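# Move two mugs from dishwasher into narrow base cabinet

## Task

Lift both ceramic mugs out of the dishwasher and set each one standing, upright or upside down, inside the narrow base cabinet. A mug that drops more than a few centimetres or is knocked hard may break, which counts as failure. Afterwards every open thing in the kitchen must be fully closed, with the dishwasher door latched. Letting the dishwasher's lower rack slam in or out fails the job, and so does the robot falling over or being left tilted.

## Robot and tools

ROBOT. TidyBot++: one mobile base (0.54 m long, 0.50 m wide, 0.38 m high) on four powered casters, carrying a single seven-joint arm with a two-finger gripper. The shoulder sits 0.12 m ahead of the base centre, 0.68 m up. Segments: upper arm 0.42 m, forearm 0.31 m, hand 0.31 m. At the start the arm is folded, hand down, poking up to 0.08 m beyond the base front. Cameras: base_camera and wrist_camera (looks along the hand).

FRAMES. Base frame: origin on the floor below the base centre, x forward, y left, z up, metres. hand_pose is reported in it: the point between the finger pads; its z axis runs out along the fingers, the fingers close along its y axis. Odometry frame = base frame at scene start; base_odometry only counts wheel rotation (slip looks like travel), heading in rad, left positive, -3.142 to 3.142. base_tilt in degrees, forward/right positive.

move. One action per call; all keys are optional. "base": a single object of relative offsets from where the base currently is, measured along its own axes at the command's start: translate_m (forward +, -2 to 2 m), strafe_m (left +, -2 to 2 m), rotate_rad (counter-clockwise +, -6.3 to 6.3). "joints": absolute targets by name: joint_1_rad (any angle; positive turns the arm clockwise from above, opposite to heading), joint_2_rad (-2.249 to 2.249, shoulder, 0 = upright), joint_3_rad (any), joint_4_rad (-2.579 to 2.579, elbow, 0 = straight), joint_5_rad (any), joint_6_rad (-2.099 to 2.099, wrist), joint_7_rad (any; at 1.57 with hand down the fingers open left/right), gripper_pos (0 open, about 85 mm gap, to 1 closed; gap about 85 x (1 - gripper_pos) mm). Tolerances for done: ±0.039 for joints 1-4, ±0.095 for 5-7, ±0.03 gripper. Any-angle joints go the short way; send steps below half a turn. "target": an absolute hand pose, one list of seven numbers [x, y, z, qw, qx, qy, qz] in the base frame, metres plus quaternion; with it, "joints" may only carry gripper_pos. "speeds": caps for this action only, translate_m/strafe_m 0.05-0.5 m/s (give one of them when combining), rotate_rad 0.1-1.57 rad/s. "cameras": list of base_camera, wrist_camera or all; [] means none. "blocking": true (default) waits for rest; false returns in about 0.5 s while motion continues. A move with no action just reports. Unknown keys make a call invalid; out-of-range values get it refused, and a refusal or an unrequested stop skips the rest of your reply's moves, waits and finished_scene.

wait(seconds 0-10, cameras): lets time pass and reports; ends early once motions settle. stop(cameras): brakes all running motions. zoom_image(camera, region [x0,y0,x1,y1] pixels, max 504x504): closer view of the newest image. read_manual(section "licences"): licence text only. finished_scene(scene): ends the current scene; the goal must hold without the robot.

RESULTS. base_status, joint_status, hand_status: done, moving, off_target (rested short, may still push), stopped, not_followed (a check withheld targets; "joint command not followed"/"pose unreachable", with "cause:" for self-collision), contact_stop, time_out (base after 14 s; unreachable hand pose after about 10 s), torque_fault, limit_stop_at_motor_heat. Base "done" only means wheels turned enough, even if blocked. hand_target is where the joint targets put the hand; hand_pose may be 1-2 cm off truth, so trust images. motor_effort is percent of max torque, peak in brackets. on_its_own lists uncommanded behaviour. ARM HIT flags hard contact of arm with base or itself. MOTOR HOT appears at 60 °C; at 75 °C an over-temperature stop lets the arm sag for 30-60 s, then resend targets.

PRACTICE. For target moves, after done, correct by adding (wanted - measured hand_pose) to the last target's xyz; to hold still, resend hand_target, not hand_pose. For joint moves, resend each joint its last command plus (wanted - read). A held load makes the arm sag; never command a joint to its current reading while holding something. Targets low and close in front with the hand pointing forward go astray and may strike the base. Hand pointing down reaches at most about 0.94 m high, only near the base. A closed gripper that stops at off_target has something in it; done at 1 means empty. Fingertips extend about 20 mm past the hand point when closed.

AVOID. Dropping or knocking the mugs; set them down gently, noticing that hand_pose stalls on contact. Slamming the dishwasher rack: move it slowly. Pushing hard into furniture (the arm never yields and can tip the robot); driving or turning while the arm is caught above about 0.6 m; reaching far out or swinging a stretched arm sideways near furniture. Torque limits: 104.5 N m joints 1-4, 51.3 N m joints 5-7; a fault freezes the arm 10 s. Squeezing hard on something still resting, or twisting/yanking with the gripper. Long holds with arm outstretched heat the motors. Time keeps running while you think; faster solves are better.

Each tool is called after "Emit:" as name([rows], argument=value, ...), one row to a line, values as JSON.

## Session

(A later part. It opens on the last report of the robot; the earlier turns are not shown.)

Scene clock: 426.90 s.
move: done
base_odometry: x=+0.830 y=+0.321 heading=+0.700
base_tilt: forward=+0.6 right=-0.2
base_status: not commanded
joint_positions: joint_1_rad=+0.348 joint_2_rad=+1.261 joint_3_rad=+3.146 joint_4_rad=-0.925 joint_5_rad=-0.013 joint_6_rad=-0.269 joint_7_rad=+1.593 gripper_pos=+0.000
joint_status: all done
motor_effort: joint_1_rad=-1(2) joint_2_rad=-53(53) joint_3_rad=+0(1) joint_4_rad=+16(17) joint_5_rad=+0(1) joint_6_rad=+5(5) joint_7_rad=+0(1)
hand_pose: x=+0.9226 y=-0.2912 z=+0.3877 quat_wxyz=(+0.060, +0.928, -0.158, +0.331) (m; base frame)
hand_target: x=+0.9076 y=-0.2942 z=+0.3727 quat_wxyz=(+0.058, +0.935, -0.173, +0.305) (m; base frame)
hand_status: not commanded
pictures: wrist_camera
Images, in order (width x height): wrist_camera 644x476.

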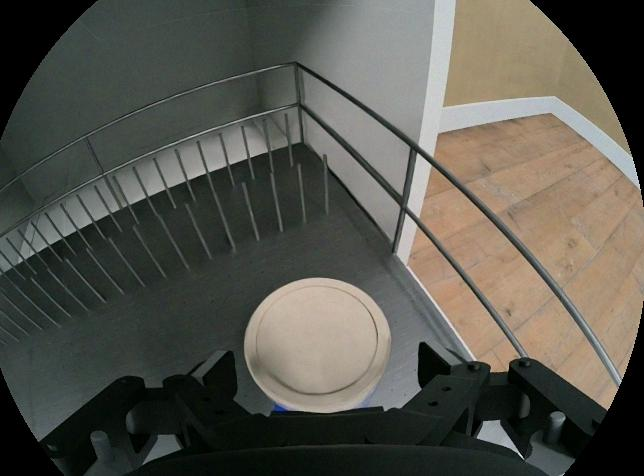

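Emit:
move(joints={"joint_1_rad": 0.331}, cameras=["wrist_camera"])

Emit:
zoom_image(camera="wrist_camera", region=[150, 200, 550, 470])

Scene clock: 430.50 s.
move: done
base_odometry: x=+0.830 y=+0.321 heading=+0.700
base_tilt: forward=+0.5 right=-0.2
base_status: not commanded
joint_positions: joint_1_rad=+0.338 joint_2_rad=+1.261 joint_3_rad=+3.146 joint_4_rad=-0.925 joint_5_rad=-0.013 joint_6_rad=-0.269 joint_7_rad=+1.593 gripper_pos=+0.000
joint_status: all done
motor_effort: joint_1_rad=-1(3) joint_2_rad=-53(53) joint_3_rad=+0(1) joint_4_rad=+16(17) joint_5_rad=+0(1) joint_6_rad=+5(5) joint_7_rad=+0(1)
hand_pose: x=+0.9253 y=-0.2834 z=+0.3877 quat_wxyz=(+0.059, +0.929, -0.153, +0.331) (m; base frame)
hand_target: x=+0.9139 y=-0.2768 z=+0.3727 quat_wxyz=(+0.054, +0.937, -0.163, +0.306) (m; base frame)
hand_status: not commanded
pictures: wrist_camera
Images, in order (width x height): wrist_camera 644x476.

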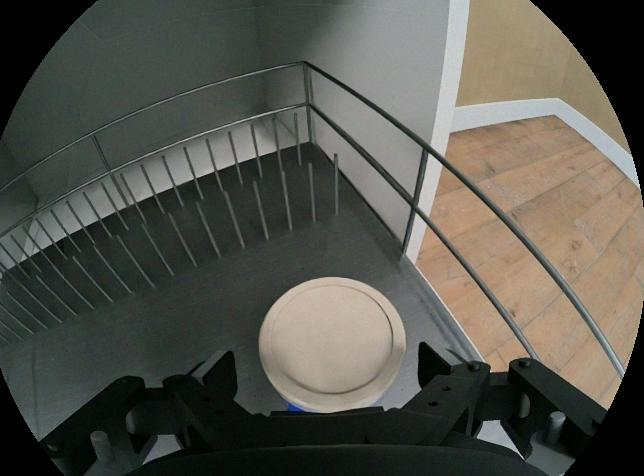

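Scaled by 1.260.

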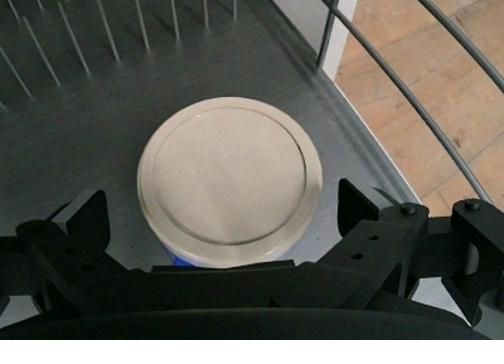

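Emit:
move(joints={"joint_2_rad": 1.362, "joint_4_rad": -0.782, "joint_6_rad": -0.372}, cameras=["wrist_camera"])

Emit:
zoom_image(camera="wrist_camera", region=[150, 200, 550, 470])

Scene clock: 434.77 s.
move: done
base_odometry: x=+0.830 y=+0.321 heading=+0.700
base_tilt: forward=+0.5 right=-0.1
base_status: not commanded
joint_positions: joint_1_rad=+0.338 joint_2_rad=+1.348 joint_3_rad=+3.146 joint_4_rad=-0.788 joint_5_rad=-0.013 joint_6_rad=-0.319 joint_7_rad=+1.593 gripper_pos=+0.000
joint_status: all done
motor_effort: joint_1_rad=-2(4) joint_2_rad=-53(55) joint_3_rad=-1(1) joint_4_rad=+17(17) joint_5_rad=+0(0) joint_6_rad=+5(5) joint_7_rad=+0(0)
hand_pose: x=+0.9425 y=-0.2894 z=+0.3651 quat_wxyz=(+0.059, +0.929, -0.153, +0.331) (m; base frame)
hand_target: x=+0.9294 y=-0.2820 z=+0.3461 quat_wxyz=(+0.054, +0.937, -0.163, +0.303) (m; base frame)
hand_status: not commanded
pictures: wrist_camera
Images, in order (width x height): wrist_camera 644x476.

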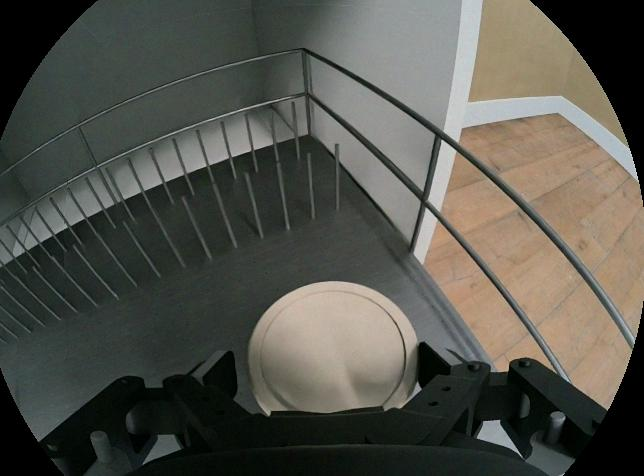

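Scaled by 1.260.

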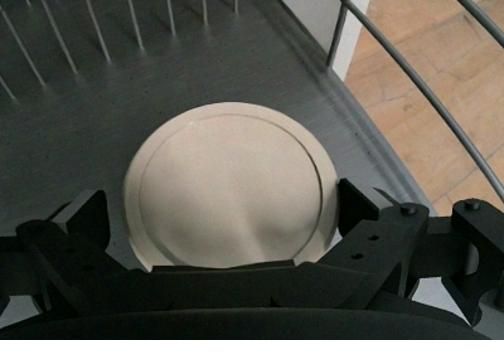

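Same as before (center v≈355). Close and lift.

Emit:
move(joints={"gripper_pos": 0.2}, cameras=[])

Emit:
move(joints={"gripper_pos": 0.7}, cameras=["wrist_camera"])

Emit:
move(joints={"joint_2_rad": 1.3, "joint_4_rad": -0.79, "joint_6_rad": -0.385}, cameras=[])

Emit:
move(joints={"joint_2_rad": 1.13, "joint_4_rad": -0.9, "joint_6_rad": -0.465})

Scene clock: 437.83 s.
move: off_target
base_odometry: x=+0.830 y=+0.321 heading=+0.700
base_tilt: forward=+0.5 right=-0.2
base_status: not commanded
joint_positions: joint_1_rad=+0.337 joint_2_rad=+1.348 joint_3_rad=+3.146 joint_4_rad=-0.784 joint_5_rad=-0.013 joint_6_rad=-0.321 joint_7_rad=+1.593 gripper_pos=+0.151
joint_status: gripper_pos off_target (ended at +0.151, target +0.200)
motor_effort: joint_1_rad=-2(4) joint_2_rad=-51(54) joint_3_rad=+0(2) joint_4_rad=+16(17) joint_5_rad=+0(1) joint_6_rad=+4(5) joint_7_rad=+0(1)
hand_pose: x=+0.9441 y=-0.2891 z=+0.3669 quat_wxyz=(+0.059, +0.929, -0.152, +0.332) (m; base frame)
hand_target: x=+0.9294 y=-0.2820 z=+0.3461 quat_wxyz=(+0.054, +0.937, -0.163, +0.303) (m; base frame)
hand_status: not commanded
pictures: none
No camera images: "cameras" was empty.

Scene clock: 438.67 s.
move: off_target
base_odometry: x=+0.830 y=+0.321 heading=+0.700
base_tilt: forward=+0.5 right=-0.2
base_status: not commanded
joint_positions: joint_1_rad=+0.337 joint_2_rad=+1.348 joint_3_rad=+3.146 joint_4_rad=-0.784 joint_5_rad=-0.013 joint_6_rad=-0.321 joint_7_rad=+1.593 gripper_pos=+0.151
joint_status: gripper_pos off_target (ended at +0.151, target +0.700)
motor_effort: joint_1_rad=-2(2) joint_2_rad=-52(52) joint_3_rad=+0(1) joint_4_rad=+17(17) joint_5_rad=+0(0) joint_6_rad=+4(5) joint_7_rad=+0(1)
hand_pose: x=+0.9441 y=-0.2891 z=+0.3670 quat_wxyz=(+0.059, +0.929, -0.152, +0.332) (m; base frame)
hand_target: x=+0.9294 y=-0.2820 z=+0.3461 quat_wxyz=(+0.054, +0.937, -0.163, +0.303) (m; base frame)
hand_status: not commanded
pictures: wrist_camera
Images, in order (width x height): wrist_camera 644x476.

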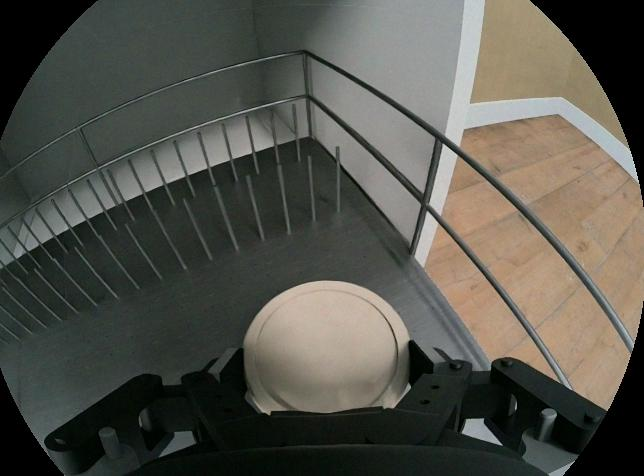

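Scene clock: 439.43 s.
move: off_target
base_odometry: x=+0.830 y=+0.321 heading=+0.700
base_tilt: forward=+0.5 right=-0.2
base_status: not commanded
joint_positions: joint_1_rad=+0.337 joint_2_rad=+1.342 joint_3_rad=+3.146 joint_4_rad=-0.786 joint_5_rad=-0.013 joint_6_rad=-0.341 joint_7_rad=+1.593 gripper_pos=+0.151
joint_status: joint_2_rad off_target (ended at +1.342, target +1.300); the others done
motor_effort: joint_1_rad=-1(2) joint_2_rad=-56(57) joint_3_rad=+0(1) joint_4_rad=+18(19) joint_5_rad=+0(0) joint_6_rad=+5(6) joint_7_rad=+0(0)
hand_pose: x=+0.9409 y=-0.2879 z=+0.3680 quat_wxyz=(+0.057, +0.931, -0.153, +0.325) (m; base frame)
hand_target: x=+0.9415 y=-0.2863 z=+0.3937 quat_wxyz=(+0.057, +0.931, -0.162, +0.322) (m; base frame)
hand_status: not commanded
pictures: none
No camera images: "cameras" was empty.

Scene clock: 440.93 s.
move: done
base_odometry: x=+0.830 y=+0.321 heading=+0.700
base_tilt: forward=+0.5 right=-0.2
base_status: not commanded
joint_positions: joint_1_rad=+0.337 joint_2_rad=+1.159 joint_3_rad=+3.146 joint_4_rad=-0.896 joint_5_rad=-0.013 joint_6_rad=-0.429 joint_7_rad=+1.593 gripper_pos=+0.151
joint_status: all done
motor_effort: joint_1_rad=-1(2) joint_2_rad=-57(62) joint_3_rad=+0(1) joint_4_rad=+20(22) joint_5_rad=+0(1) joint_6_rad=+6(7) joint_7_rad=+0(1)
hand_pose: x=+0.9252 y=-0.2823 z=+0.4577 quat_wxyz=(+0.056, +0.934, -0.153, +0.318) (m; base frame)
hand_target: x=+0.9215 y=-0.2800 z=+0.4735 quat_wxyz=(+0.056, +0.934, -0.163, +0.313) (m; base frame)
hand_status: not commanded
pictures: base_camera, wrist_camera
Images, in order (width x height): base_camera 644x364, wrist_camera 644x476.

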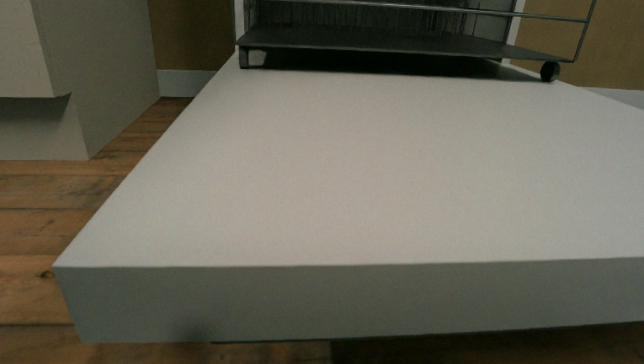

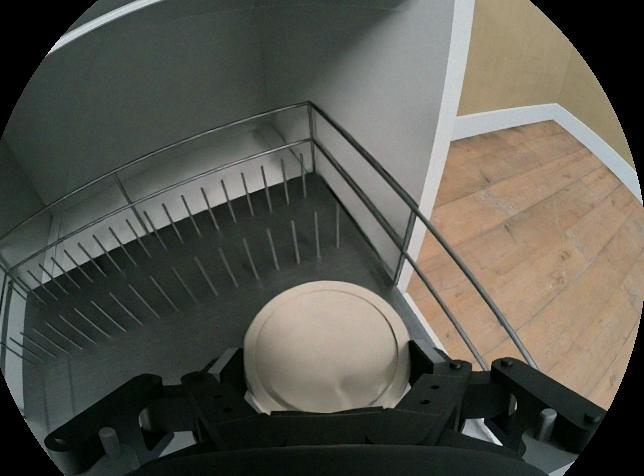

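Emit:
move(joints={"joint_2_rad": 0.98, "joint_4_rad": -0.95, "joint_6_rad": -0.58}, cameras=[])

Emit:
move(joints={"joint_2_rad": 0.21, "joint_4_rad": -2.166, "joint_6_rad": -0.062})

Emit:
move(base={"translate_m": -0.35}, speeds={"translate_m": 0.3}, joints={"joint_1_rad": 0.0})

Emit:
move(base={"rotate_rad": -1.568}, speeds={"rotate_rad": 0.7})

Emit:
move(base={"strafe_m": 0.21}, speeds={"strafe_m": 0.3})

Scene clock: 452.37 s.
move: done
base_odometry: x=+0.830 y=+0.321 heading=+0.700
base_tilt: forward=+0.5 right=-0.2
base_status: not commanded
joint_positions: joint_1_rad=+0.337 joint_2_rad=+1.008 joint_3_rad=+3.146 joint_4_rad=-0.947 joint_5_rad=-0.013 joint_6_rad=-0.542 joint_7_rad=+1.593 gripper_pos=+0.151
joint_status: all done
motor_effort: joint_1_rad=-1(2) joint_2_rad=-55(60) joint_3_rad=+0(1) joint_4_rad=+20(22) joint_5_rad=+0(0) joint_6_rad=+6(7) joint_7_rad=+0(1)
hand_pose: x=+0.9067 y=-0.2754 z=+0.5397 quat_wxyz=(+0.054, +0.936, -0.154, +0.312) (m; base frame)
hand_target: x=+0.9002 y=-0.2732 z=+0.5544 quat_wxyz=(+0.056, +0.936, -0.165, +0.306) (m; base frame)
hand_status: not commanded
pictures: none
No camera images: "cameras" was empty.

Scene clock: 454.87 s.
move: done
base_odometry: x=+0.830 y=+0.321 heading=+0.700
base_tilt: forward=+0.5 right=-0.2
base_status: not commanded
joint_positions: joint_1_rad=+0.337 joint_2_rad=+0.246 joint_3_rad=+3.146 joint_4_rad=-2.158 joint_5_rad=-0.013 joint_6_rad=-0.122 joint_7_rad=+1.593 gripper_pos=+0.151
joint_status: all done
motor_effort: joint_1_rad=-1(2) joint_2_rad=-26(55) joint_3_rad=+1(1) joint_4_rad=+16(21) joint_5_rad=+0(1) joint_6_rad=+5(7) joint_7_rad=+0(1)
hand_pose: x=+0.5847 y=-0.1638 z=+0.6031 quat_wxyz=(+0.053, +0.940, -0.157, +0.298) (m; base frame)
hand_target: x=+0.5978 y=-0.1668 z=+0.6293 quat_wxyz=(+0.057, +0.925, -0.162, +0.340) (m; base frame)
hand_status: not commanded
pictures: base_camera, wrist_camera
Images, in order (width x height): base_camera 644x364, wrist_camera 644x476.

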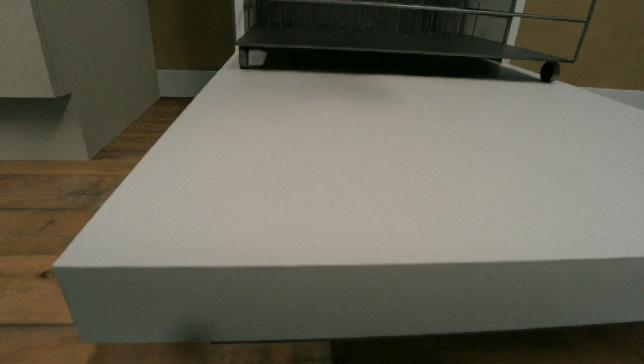

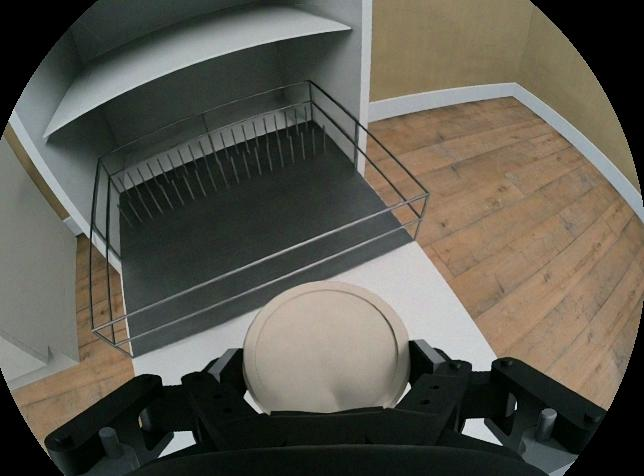

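Scene clock: 456.87 s.
move: done
base_odometry: x=+0.562 y=+0.095 heading=+0.700
base_tilt: forward=+0.5 right=-0.2
base_status: done
joint_positions: joint_1_rad=+0.011 joint_2_rad=+0.238 joint_3_rad=+3.146 joint_4_rad=-2.167 joint_5_rad=-0.013 joint_6_rad=-0.114 joint_7_rad=+1.593 gripper_pos=+0.151
joint_status: all done
motor_effort: joint_1_rad=-1(2) joint_2_rad=-26(29) joint_3_rad=+1(2) joint_4_rad=+16(18) joint_5_rad=+0(1) joint_6_rad=+6(7) joint_7_rad=+0(1)
hand_pose: x=+0.6110 y=-0.0056 z=+0.6049 quat_wxyz=(+0.004, +0.952, -0.002, +0.306) (m; base frame)
hand_target: x=+0.6260 y=-0.0022 z=+0.6293 quat_wxyz=(+0.000, +0.939, -0.008, +0.345) (m; base frame)
hand_status: not commanded
pictures: base_camera, wrist_camera
Images, in order (width x height): base_camera 644x364, wrist_camera 644x476.

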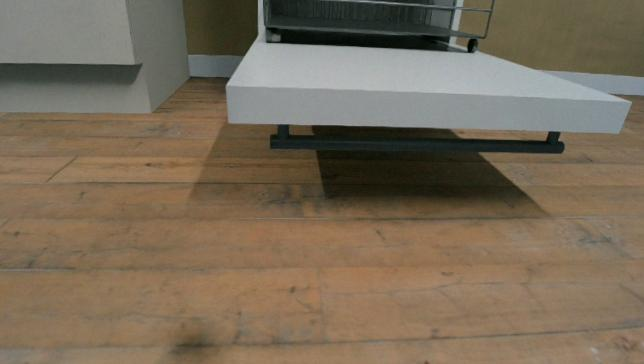

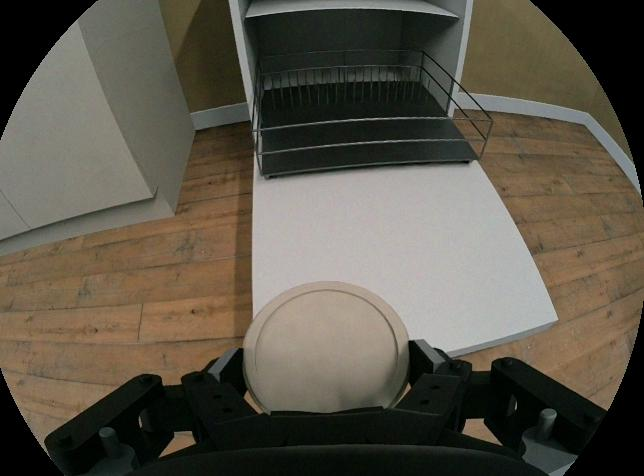

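Scene clock: 459.87 s.
move: done
base_odometry: x=+0.562 y=+0.095 heading=-0.867
base_tilt: forward=+0.5 right=-0.2
base_status: done
joint_positions: joint_1_rad=+0.004 joint_2_rad=+0.238 joint_3_rad=+3.147 joint_4_rad=-2.167 joint_5_rad=-0.013 joint_6_rad=-0.114 joint_7_rad=+1.593 gripper_pos=+0.151
joint_status: not commanded
motor_effort: joint_1_rad=-1(4) joint_2_rad=-26(27) joint_3_rad=+1(3) joint_4_rad=+16(17) joint_5_rad=+0(1) joint_6_rad=+6(6) joint_7_rad=+0(1)
hand_pose: x=+0.6111 y=-0.0027 z=+0.6049 quat_wxyz=(+0.003, +0.952, +0.001, +0.306) (m; base frame)
hand_target: x=+0.6260 y=-0.0022 z=+0.6293 quat_wxyz=(+0.000, +0.939, -0.008, +0.345) (m; base frame)
hand_status: not commanded
pictures: base_camera, wrist_camera
Images, in order (width x height): base_camera 644x364, wrist_camera 644x476.

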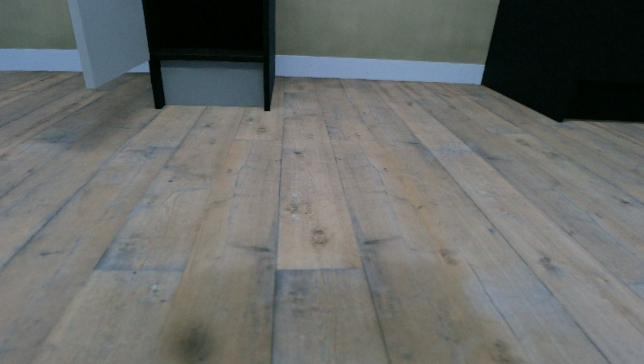

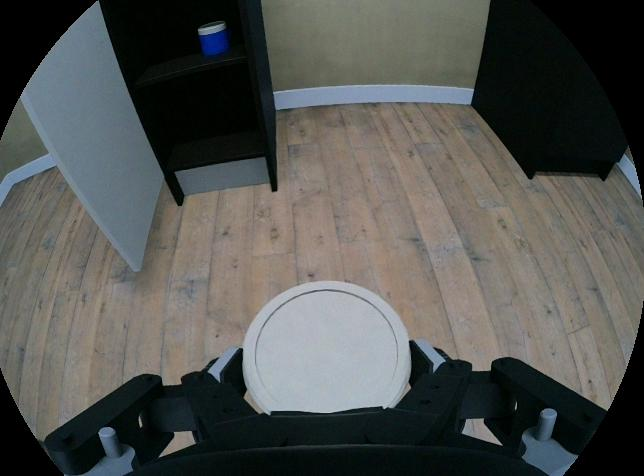

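Scene clock: 461.40 s.
move: done
base_odometry: x=+0.722 y=+0.231 heading=-0.868
base_tilt: forward=+0.5 right=-0.2
base_status: done
joint_positions: joint_1_rad=+0.000 joint_2_rad=+0.238 joint_3_rad=+3.147 joint_4_rad=-2.167 joint_5_rad=-0.013 joint_6_rad=-0.114 joint_7_rad=+1.593 gripper_pos=+0.151
joint_status: not commanded
motor_effort: joint_1_rad=-1(4) joint_2_rad=-26(27) joint_3_rad=+0(3) joint_4_rad=+16(16) joint_5_rad=+0(1) joint_6_rad=+6(6) joint_7_rad=+0(1)
hand_pose: x=+0.6111 y=-0.0006 z=+0.6049 quat_wxyz=(+0.002, +0.952, +0.003, +0.306) (m; base frame)
hand_target: x=+0.6260 y=-0.0022 z=+0.6293 quat_wxyz=(+0.000, +0.939, -0.008, +0.345) (m; base frame)
hand_status: not commanded
pictures: base_camera, wrist_camera
Images, in order (width x height): base_camera 644x364, wrist_camera 644x476.

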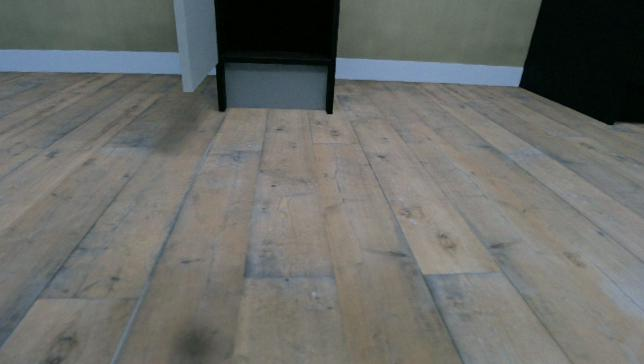

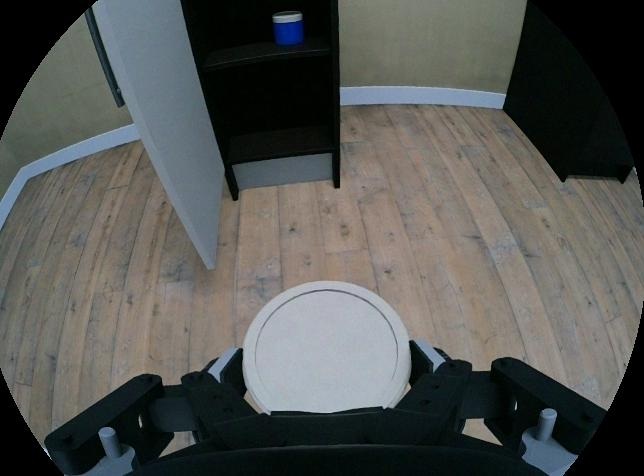

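Emit:
move(base={"translate_m": 0.57}, speeds={"translate_m": 0.25}, joints={"joint_2_rad": 0.29, "joint_4_rad": -2.235, "joint_6_rad": 0.245})

Emit:
move(joints={"joint_1_rad": -0.25})

Scene clock: 467.23 s.
move: done
base_odometry: x=+1.091 y=-0.204 heading=-0.867
base_tilt: forward=+0.5 right=-0.2
base_status: done
joint_positions: joint_1_rad=+0.000 joint_2_rad=+0.298 joint_3_rad=+3.147 joint_4_rad=-2.233 joint_5_rad=-0.013 joint_6_rad=+0.190 joint_7_rad=+1.593 gripper_pos=+0.151
joint_status: all done
motor_effort: joint_1_rad=-1(2) joint_2_rad=-27(29) joint_3_rad=+1(2) joint_4_rad=+15(18) joint_5_rad=+0(1) joint_6_rad=+7(8) joint_7_rad=-1(1)
hand_pose: x=+0.6463 y=-0.0019 z=+0.6096 quat_wxyz=(+0.005, +0.921, +0.002, +0.390) (m; base frame)
hand_target: x=+0.6574 y=-0.0011 z=+0.6258 quat_wxyz=(-0.002, +0.909, -0.007, +0.418) (m; base frame)
hand_status: not commanded
pictures: base_camera, wrist_camera
Images, in order (width x height): base_camera 644x364, wrist_camera 644x476.

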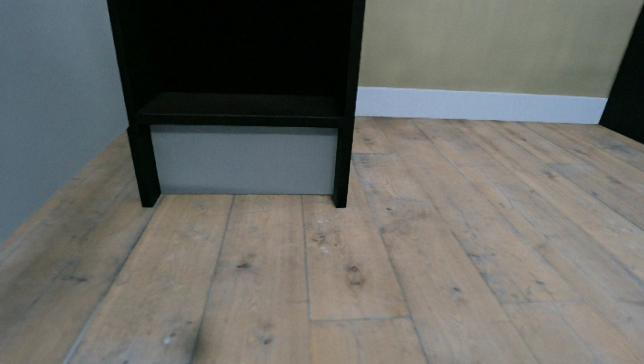

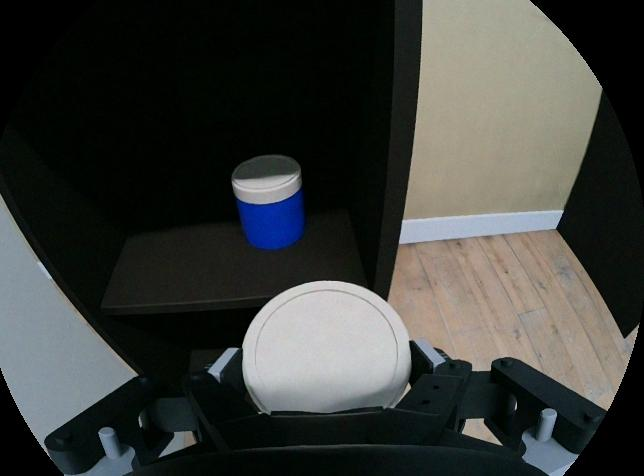

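Scene clock: 468.53 s.
move: done
base_odometry: x=+1.091 y=-0.204 heading=-0.867
base_tilt: forward=+0.5 right=-0.2
base_status: not commanded
joint_positions: joint_1_rad=-0.241 joint_2_rad=+0.298 joint_3_rad=+3.147 joint_4_rad=-2.233 joint_5_rad=-0.013 joint_6_rad=+0.190 joint_7_rad=+1.593 gripper_pos=+0.151
joint_status: all done
motor_effort: joint_1_rad=-1(3) joint_2_rad=-27(28) joint_3_rad=+0(2) joint_4_rad=+15(16) joint_5_rad=+0(1) joint_6_rad=+7(8) joint_7_rad=+0(1)
hand_pose: x=+0.6315 y=+0.1240 z=+0.6096 quat_wxyz=(-0.042, +0.914, +0.113, +0.387) (m; base frame)
hand_target: x=+0.6409 y=+0.1322 z=+0.6258 quat_wxyz=(-0.054, +0.902, +0.106, +0.414) (m; base frame)
hand_status: not commanded
pictures: base_camera, wrist_camera
Images, in order (width x height): base_camera 644x364, wrist_camera 644x476.

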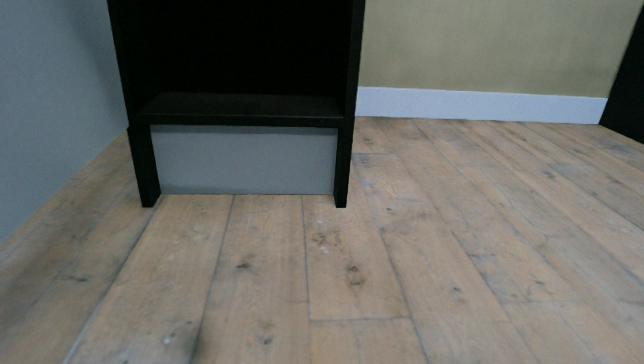

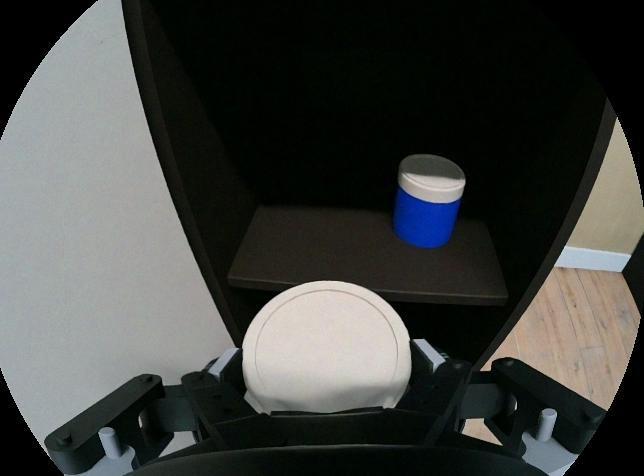

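Emit:
move(joints={"joint_1_rad": -0.203, "joint_2_rad": 0.45, "joint_4_rad": -1.945, "joint_6_rad": 0.03}, cameras=["wrist_camera"])

Emit:
move(joints={"joint_2_rad": 0.608, "joint_4_rad": -1.635, "joint_6_rad": -0.13}, cameras=["wrist_camera"])

Scene clock: 477.10 s.
move: done
base_odometry: x=+1.091 y=-0.204 heading=-0.867
base_tilt: forward=+0.5 right=-0.2
base_status: not commanded
joint_positions: joint_1_rad=-0.216 joint_2_rad=+0.455 joint_3_rad=+3.147 joint_4_rad=-1.964 joint_5_rad=-0.013 joint_6_rad=+0.069 joint_7_rad=+1.593 gripper_pos=+0.151
joint_status: all done
motor_effort: joint_1_rad=-1(2) joint_2_rad=-35(36) joint_3_rad=+1(1) joint_4_rad=+17(17) joint_5_rad=+0(1) joint_6_rad=+7(9) joint_7_rad=+0(1)
hand_pose: x=+0.7197 y=+0.1297 z=+0.6055 quat_wxyz=(-0.037, +0.917, +0.102, +0.384) (m; base frame)
hand_target: x=+0.7216 y=+0.1217 z=+0.6079 quat_wxyz=(-0.038, +0.921, +0.087, +0.377) (m; base frame)
hand_status: not commanded
pictures: wrist_camera
Images, in order (width x height): wrist_camera 644x476.

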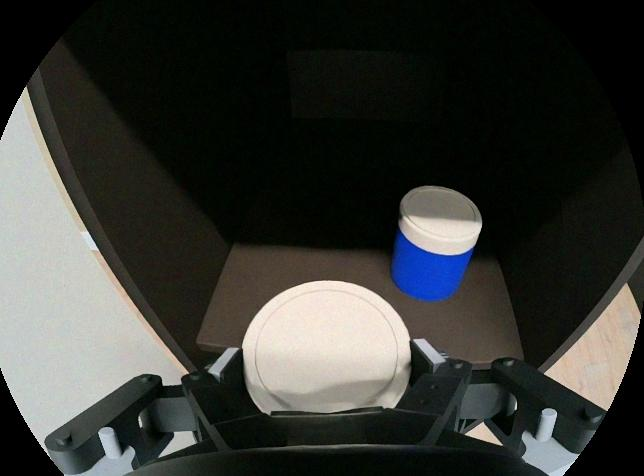

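Scene clock: 478.53 s.
move: done
base_odometry: x=+1.091 y=-0.204 heading=-0.867
base_tilt: forward=+0.5 right=-0.2
base_status: not commanded
joint_positions: joint_1_rad=-0.216 joint_2_rad=+0.615 joint_3_rad=+3.147 joint_4_rad=-1.654 joint_5_rad=-0.013 joint_6_rad=-0.090 joint_7_rad=+1.593 gripper_pos=+0.151
joint_status: all done
motor_effort: joint_1_rad=-1(1) joint_2_rad=-42(43) joint_3_rad=+0(1) joint_4_rad=+18(19) joint_5_rad=+0(1) joint_6_rad=+7(9) joint_7_rad=+0(1)
hand_pose: x=+0.8060 y=+0.1491 z=+0.6023 quat_wxyz=(-0.038, +0.919, +0.103, +0.379) (m; base frame)
hand_target: x=+0.8080 y=+0.1386 z=+0.6076 quat_wxyz=(-0.037, +0.923, +0.087, +0.373) (m; base frame)
hand_status: not commanded
pictures: wrist_camera
Images, in order (width x height): wrist_camera 644x476.

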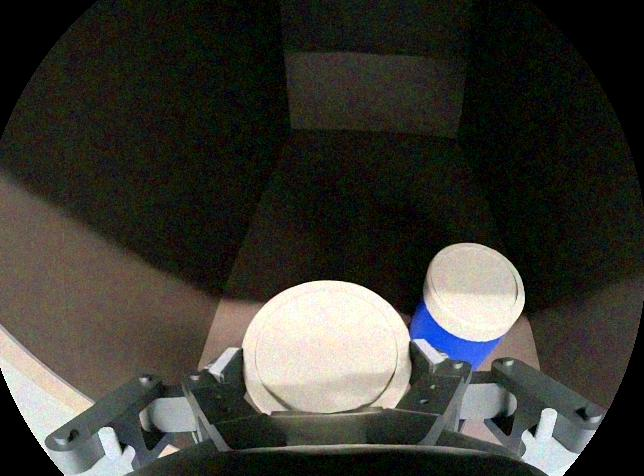

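Emit:
move(joints={"joint_1_rad": -0.245, "joint_2_rad": 0.765, "joint_4_rad": -1.338, "joint_6_rad": -0.35}, cameras=["wrist_camera"])

Emit:
zoom_image(camera="wrist_camera", region=[150, 200, 600, 470])

Scene clock: 484.37 s.
move: done
base_odometry: x=+1.091 y=-0.204 heading=-0.867
base_tilt: forward=+0.5 right=-0.2
base_status: not commanded
joint_positions: joint_1_rad=-0.233 joint_2_rad=+0.776 joint_3_rad=+3.147 joint_4_rad=-1.358 joint_5_rad=-0.013 joint_6_rad=-0.308 joint_7_rad=+1.593 gripper_pos=+0.151
joint_status: all done
motor_effort: joint_1_rad=-1(2) joint_2_rad=-48(49) joint_3_rad=+0(1) joint_4_rad=+20(20) joint_5_rad=+0(0) joint_6_rad=+7(8) joint_7_rad=+0(1)
hand_pose: x=+0.8597 y=+0.1754 z=+0.5761 quat_wxyz=(-0.038, +0.932, +0.114, +0.341) (m; base frame)
hand_target: x=+0.8574 y=+0.1805 z=+0.5854 quat_wxyz=(-0.038, +0.935, +0.107, +0.335) (m; base frame)
hand_status: not commanded
pictures: wrist_camera
Images, in order (width x height): wrist_camera 644x476.

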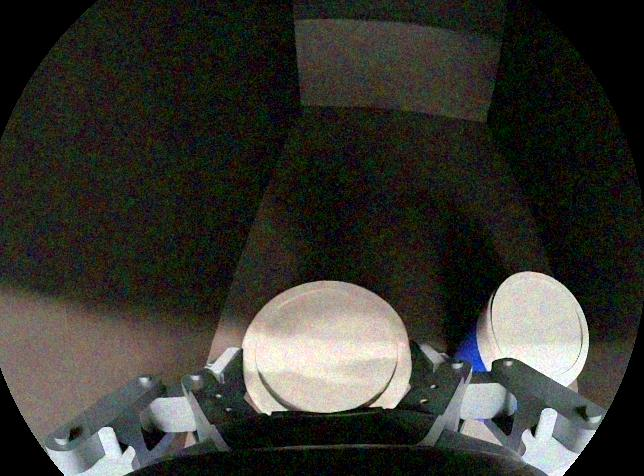

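Scaled by 1.120.

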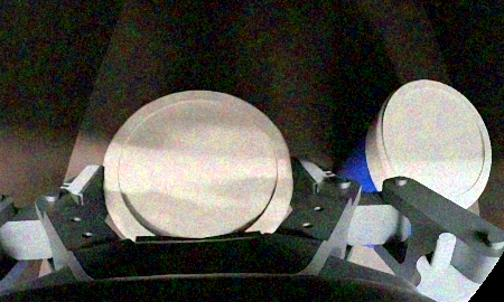

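Emit:
move(joints={"joint_2_rad": 0.78}, cameras=[])

Emit:
move(joints={"joint_2_rad": 0.792}, cameras=[])

Emit:
move(joints={"joint_2_rad": 0.804}, cameras=[])

Scene clock: 488.10 s.
move: done
base_odometry: x=+1.091 y=-0.204 heading=-0.867
base_tilt: forward=+0.5 right=-0.2
base_status: not commanded
joint_positions: joint_1_rad=-0.233 joint_2_rad=+0.789 joint_3_rad=+3.147 joint_4_rad=-1.355 joint_5_rad=-0.013 joint_6_rad=-0.312 joint_7_rad=+1.593 gripper_pos=+0.151
joint_status: all done
motor_effort: joint_1_rad=-1(1) joint_2_rad=-48(49) joint_3_rad=+0(1) joint_4_rad=+19(20) joint_5_rad=+0(0) joint_6_rad=+6(7) joint_7_rad=+0(1)
hand_pose: x=+0.8583 y=+0.1751 z=+0.5665 quat_wxyz=(-0.037, +0.935, +0.114, +0.334) (m; base frame)
hand_target: x=+0.8559 y=+0.1802 z=+0.5740 quat_wxyz=(-0.037, +0.938, +0.108, +0.328) (m; base frame)
hand_status: not commanded
pictures: none
No camera images: "cameras" was empty.

Scene clock: 488.60 s.
move: done
base_odometry: x=+1.091 y=-0.204 heading=-0.867
base_tilt: forward=+0.5 right=-0.2
base_status: not commanded
joint_positions: joint_1_rad=-0.233 joint_2_rad=+0.791 joint_3_rad=+3.147 joint_4_rad=-1.352 joint_5_rad=-0.013 joint_6_rad=-0.312 joint_7_rad=+1.593 gripper_pos=+0.151
joint_status: all done
motor_effort: joint_1_rad=-1(1) joint_2_rad=-47(48) joint_3_rad=+1(1) joint_4_rad=+19(20) joint_5_rad=+0(0) joint_6_rad=+6(7) joint_7_rad=+0(1)
hand_pose: x=+0.8592 y=+0.1753 z=+0.5661 quat_wxyz=(-0.037, +0.935, +0.114, +0.334) (m; base frame)
hand_target: x=+0.8546 y=+0.1798 z=+0.5649 quat_wxyz=(-0.037, +0.940, +0.108, +0.323) (m; base frame)
hand_status: not commanded
pictures: none
No camera images: "cameras" was empty.

Scene clock: 489.10 s.
move: done
base_odometry: x=+1.091 y=-0.204 heading=-0.867
base_tilt: forward=+0.5 right=-0.2
base_status: not commanded
joint_positions: joint_1_rad=-0.233 joint_2_rad=+0.794 joint_3_rad=+3.147 joint_4_rad=-1.349 joint_5_rad=-0.013 joint_6_rad=-0.312 joint_7_rad=+1.593 gripper_pos=+0.151
joint_status: all done
motor_effort: joint_1_rad=-1(1) joint_2_rad=-45(47) joint_3_rad=+0(1) joint_4_rad=+18(19) joint_5_rad=+0(0) joint_6_rad=+5(6) joint_7_rad=+0(0)
hand_pose: x=+0.8602 y=+0.1755 z=+0.5659 quat_wxyz=(-0.037, +0.935, +0.114, +0.335) (m; base frame)
hand_target: x=+0.8532 y=+0.1795 z=+0.5559 quat_wxyz=(-0.036, +0.941, +0.108, +0.317) (m; base frame)
hand_status: not commanded
pictures: none
No camera images: "cameras" was empty.

Emit:
move(joints={"gripper_pos": 0.1}, cameras=[])

Emit:
move(joints={"gripper_pos": 0.0}, cameras=["wrist_camera"])

Emit:
zoom_image(camera="wrist_camera", region=[150, 200, 600, 470])

Scene clock: 491.70 s.
move: done
base_odometry: x=+1.091 y=-0.204 heading=-0.867
base_tilt: forward=+0.6 right=-0.2
base_status: not commanded
joint_positions: joint_1_rad=-0.233 joint_2_rad=+0.796 joint_3_rad=+3.147 joint_4_rad=-1.348 joint_5_rad=-0.013 joint_6_rad=-0.312 joint_7_rad=+1.593 gripper_pos=+0.099
joint_status: all done
motor_effort: joint_1_rad=-1(1) joint_2_rad=-46(47) joint_3_rad=+0(1) joint_4_rad=+18(19) joint_5_rad=+0(0) joint_6_rad=+5(6) joint_7_rad=+0(1)
hand_pose: x=+0.8603 y=+0.1756 z=+0.5646 quat_wxyz=(-0.037, +0.935, +0.114, +0.334) (m; base frame)
hand_target: x=+0.8532 y=+0.1795 z=+0.5559 quat_wxyz=(-0.036, +0.941, +0.108, +0.317) (m; base frame)
hand_status: not commanded
pictures: none
No camera images: "cameras" was empty.

Scene clock: 492.30 s.
move: done
base_odometry: x=+1.091 y=-0.204 heading=-0.867
base_tilt: forward=+0.5 right=-0.2
base_status: not commanded
joint_positions: joint_1_rad=-0.233 joint_2_rad=+0.797 joint_3_rad=+3.147 joint_4_rad=-1.343 joint_5_rad=-0.013 joint_6_rad=-0.312 joint_7_rad=+1.593 gripper_pos=+0.000
joint_status: all done
motor_effort: joint_1_rad=-1(1) joint_2_rad=-44(47) joint_3_rad=+0(1) joint_4_rad=+17(18) joint_5_rad=+0(1) joint_6_rad=+5(6) joint_7_rad=+0(1)
hand_pose: x=+0.8625 y=+0.1761 z=+0.5667 quat_wxyz=(-0.037, +0.934, +0.114, +0.336) (m; base frame)
hand_target: x=+0.8532 y=+0.1795 z=+0.5559 quat_wxyz=(-0.036, +0.941, +0.108, +0.317) (m; base frame)
hand_status: not commanded
pictures: wrist_camera
Images, in order (width x height): wrist_camera 644x476.

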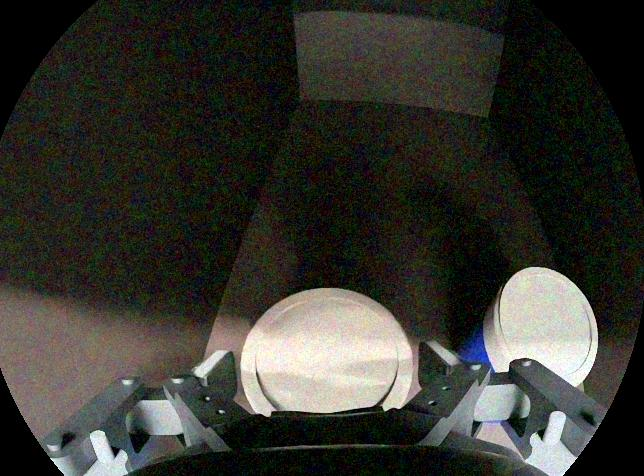

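Scaled by 1.120.

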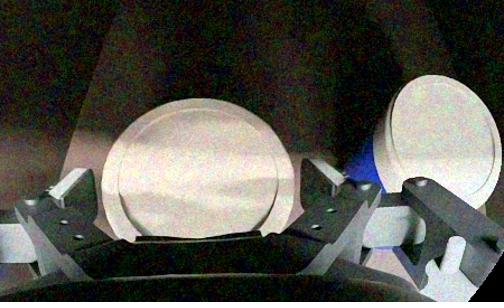

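Emit:
move(base={"translate_m": -0.117, "strafe_m": -0.0278}, speeds={"translate_m": 0.08}, cameras=["wrist_camera"])

Emit:
move(base={"translate_m": -0.35})

Scene clock: 497.00 s.
move: done
base_odometry: x=+0.994 y=-0.133 heading=-0.868
base_tilt: forward=+0.5 right=-0.2
base_status: done
joint_positions: joint_1_rad=-0.234 joint_2_rad=+0.798 joint_3_rad=+3.147 joint_4_rad=-1.340 joint_5_rad=-0.013 joint_6_rad=-0.312 joint_7_rad=+1.593 gripper_pos=+0.000
joint_status: not commanded
motor_effort: joint_1_rad=-1(2) joint_2_rad=-44(47) joint_3_rad=+1(1) joint_4_rad=+17(18) joint_5_rad=+0(0) joint_6_rad=+5(6) joint_7_rad=+0(1)
hand_pose: x=+0.8633 y=+0.1768 z=+0.5672 quat_wxyz=(-0.037, +0.934, +0.114, +0.337) (m; base frame)
hand_target: x=+0.8532 y=+0.1795 z=+0.5559 quat_wxyz=(-0.036, +0.941, +0.108, +0.317) (m; base frame)
hand_status: not commanded
pictures: wrist_camera
Images, in order (width x height): wrist_camera 644x476.

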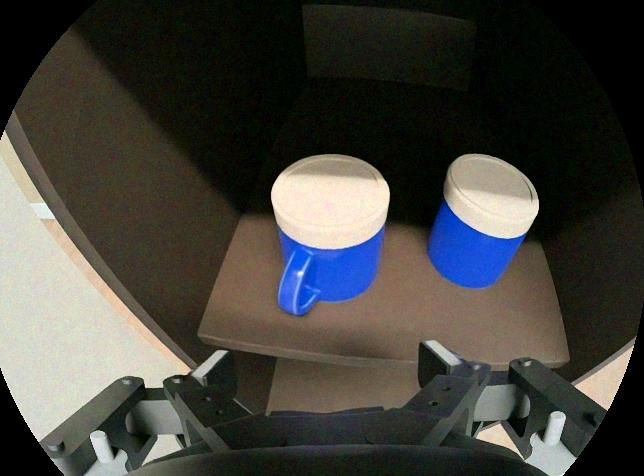

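Scene clock: 498.83 s.
move: done
base_odometry: x=+0.767 y=+0.134 heading=-0.867
base_tilt: forward=+0.5 right=-0.2
base_status: done
joint_positions: joint_1_rad=-0.238 joint_2_rad=+0.799 joint_3_rad=+3.147 joint_4_rad=-1.337 joint_5_rad=-0.013 joint_6_rad=-0.313 joint_7_rad=+1.593 gripper_pos=+0.000
joint_status: not commanded
motor_effort: joint_1_rad=-1(3) joint_2_rad=-44(46) joint_3_rad=+0(1) joint_4_rad=+16(19) joint_5_rad=+0(1) joint_6_rad=+5(6) joint_7_rad=+0(1)
hand_pose: x=+0.8635 y=+0.1800 z=+0.5674 quat_wxyz=(-0.038, +0.933, +0.116, +0.338) (m; base frame)
hand_target: x=+0.8532 y=+0.1795 z=+0.5559 quat_wxyz=(-0.036, +0.941, +0.108, +0.317) (m; base frame)
hand_status: not commanded
pictures: base_camera, wrist_camera
Images, in order (width x height): base_camera 644x364, wrist_camera 644x476.

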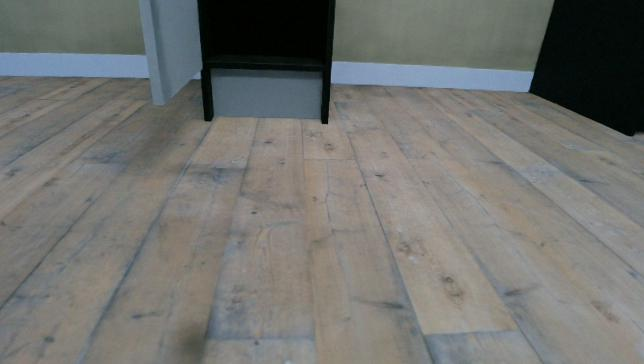

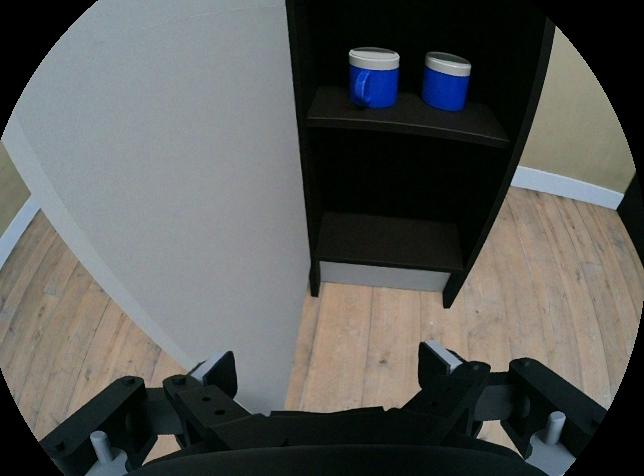

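Emit:
move(joints={"joint_2_rad": 0.809, "joint_4_rad": -2.313, "joint_6_rad": 1.551, "gripper_pos": 1.0}, cameras=[])

Emit:
move(base={"strafe_m": 0.23}, speeds={"strafe_m": 0.3}, joints={"joint_1_rad": -0.56})

Scene clock: 509.40 s.
move: done
base_odometry: x=+0.767 y=+0.134 heading=-0.867
base_tilt: forward=+0.5 right=-0.2
base_status: not commanded
joint_positions: joint_1_rad=-0.238 joint_2_rad=+0.800 joint_3_rad=+3.147 joint_4_rad=-2.296 joint_5_rad=-0.013 joint_6_rad=+1.502 joint_7_rad=+1.593 gripper_pos=+0.999
joint_status: all done
motor_effort: joint_1_rad=-1(1) joint_2_rad=-33(45) joint_3_rad=+1(1) joint_4_rad=+6(17) joint_5_rad=+0(1) joint_6_rad=+8(9) joint_7_rad=+0(1)
hand_pose: x=+0.7297 y=+0.1431 z=+0.6537 quat_wxyz=(-0.068, +0.710, +0.088, +0.695) (m; base frame)
hand_target: x=+0.7218 y=+0.1533 z=+0.6578 quat_wxyz=(-0.096, +0.702, +0.083, +0.700) (m; base frame)
hand_status: not commanded
pictures: none
No camera images: "cameras" was empty.

Scene clock: 511.03 s.
move: done
base_odometry: x=+0.943 y=+0.283 heading=-0.867
base_tilt: forward=+0.5 right=-0.2
base_status: done
joint_positions: joint_1_rad=-0.564 joint_2_rad=+0.800 joint_3_rad=+3.147 joint_4_rad=-2.298 joint_5_rad=-0.013 joint_6_rad=+1.506 joint_7_rad=+1.593 gripper_pos=+0.999
joint_status: all done
motor_effort: joint_1_rad=-1(6) joint_2_rad=-33(34) joint_3_rad=+0(3) joint_4_rad=+5(6) joint_5_rad=+0(2) joint_6_rad=+8(8) joint_7_rad=+0(1)
hand_pose: x=+0.6512 y=+0.3308 z=+0.6543 quat_wxyz=(-0.181, +0.685, +0.202, +0.676) (m; base frame)
hand_target: x=+0.6446 y=+0.3325 z=+0.6578 quat_wxyz=(-0.205, +0.681, +0.192, +0.677) (m; base frame)
hand_status: not commanded
pictures: base_camera, wrist_camera
Images, in order (width x height): base_camera 644x364, wrist_camera 644x476.

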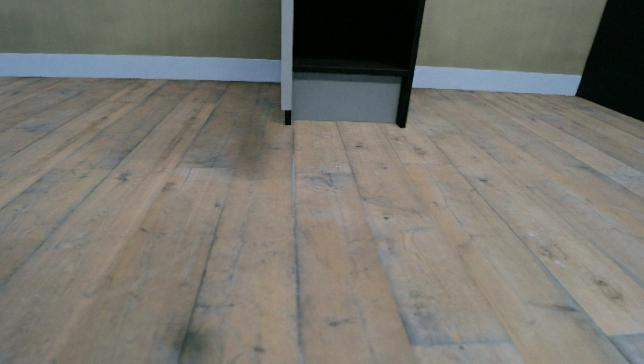

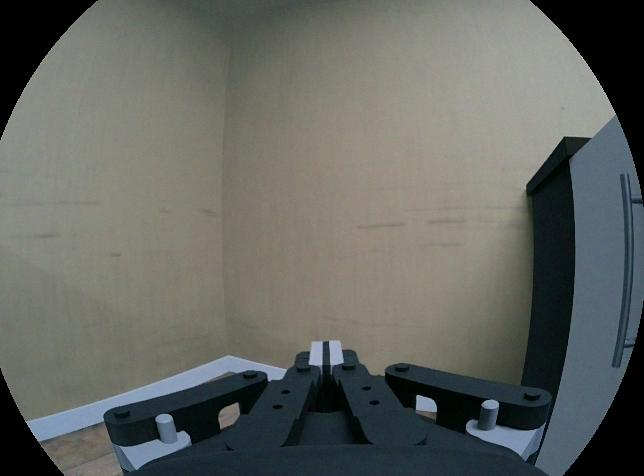

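Emit:
move(base={"translate_m": 0.3}, speeds={"translate_m": 0.2})

Emit:
move(joints={"joint_1_rad": -0.2})

Scene clock: 515.97 s.
move: done
base_odometry: x=+1.137 y=+0.055 heading=-0.867
base_tilt: forward=+0.6 right=-0.2
base_status: done
joint_positions: joint_1_rad=-0.563 joint_2_rad=+0.801 joint_3_rad=+3.147 joint_4_rad=-2.303 joint_5_rad=-0.013 joint_6_rad=+1.508 joint_7_rad=+1.593 gripper_pos=+0.999
joint_status: not commanded
motor_effort: joint_1_rad=-1(3) joint_2_rad=-33(34) joint_3_rad=+1(2) joint_4_rad=+5(7) joint_5_rad=+0(1) joint_6_rad=+8(8) joint_7_rad=+0(1)
hand_pose: x=+0.6506 y=+0.3293 z=+0.6531 quat_wxyz=(-0.180, +0.687, +0.202, +0.675) (m; base frame)
hand_target: x=+0.6446 y=+0.3325 z=+0.6578 quat_wxyz=(-0.205, +0.681, +0.192, +0.677) (m; base frame)
hand_status: not commanded
pictures: base_camera, wrist_camera
Images, in order (width x height): base_camera 644x364, wrist_camera 644x476.

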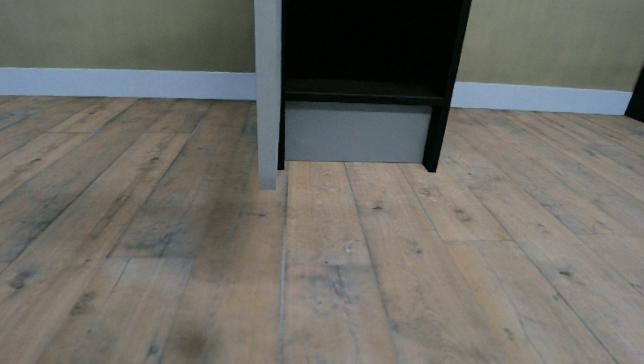

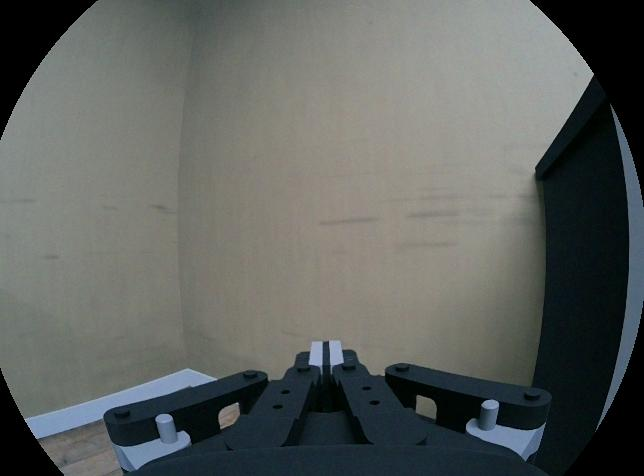

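Scene clock: 517.50 s.
move: done
base_odometry: x=+1.137 y=+0.055 heading=-0.867
base_tilt: forward=+0.5 right=-0.3
base_status: not commanded
joint_positions: joint_1_rad=-0.208 joint_2_rad=+0.801 joint_3_rad=+3.147 joint_4_rad=-2.310 joint_5_rad=-0.012 joint_6_rad=+1.513 joint_7_rad=+1.592 gripper_pos=+0.999
joint_status: all done
motor_effort: joint_1_rad=-1(4) joint_2_rad=-33(34) joint_3_rad=+1(3) joint_4_rad=+5(10) joint_5_rad=+0(2) joint_6_rad=+8(8) joint_7_rad=+0(2)
hand_pose: x=+0.7294 y=+0.1237 z=+0.6521 quat_wxyz=(-0.058, +0.712, +0.077, +0.695) (m; base frame)
hand_target: x=+0.7281 y=+0.1260 z=+0.6578 quat_wxyz=(-0.080, +0.704, +0.067, +0.702) (m; base frame)
hand_status: not commanded
pictures: base_camera, wrist_camera
Images, in order (width x height): base_camera 644x364, wrist_camera 644x476.

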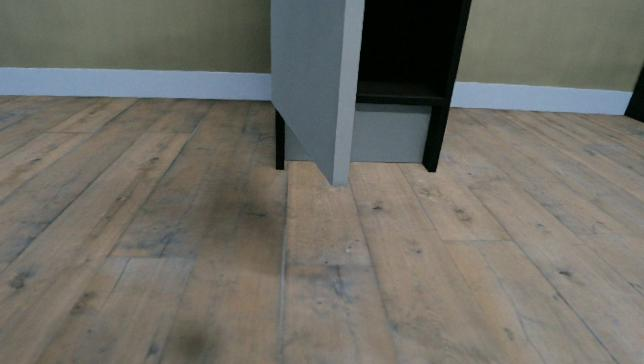

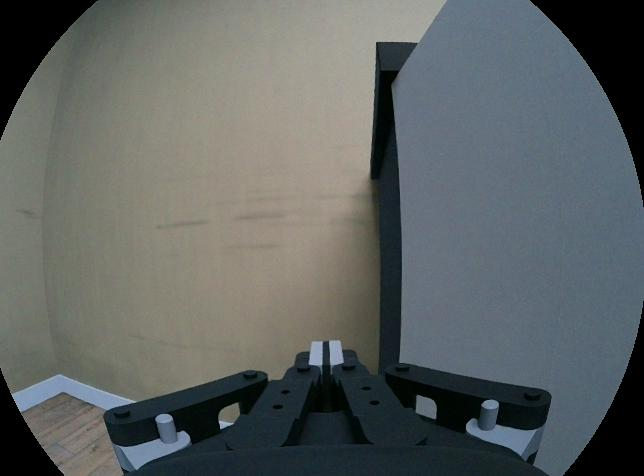

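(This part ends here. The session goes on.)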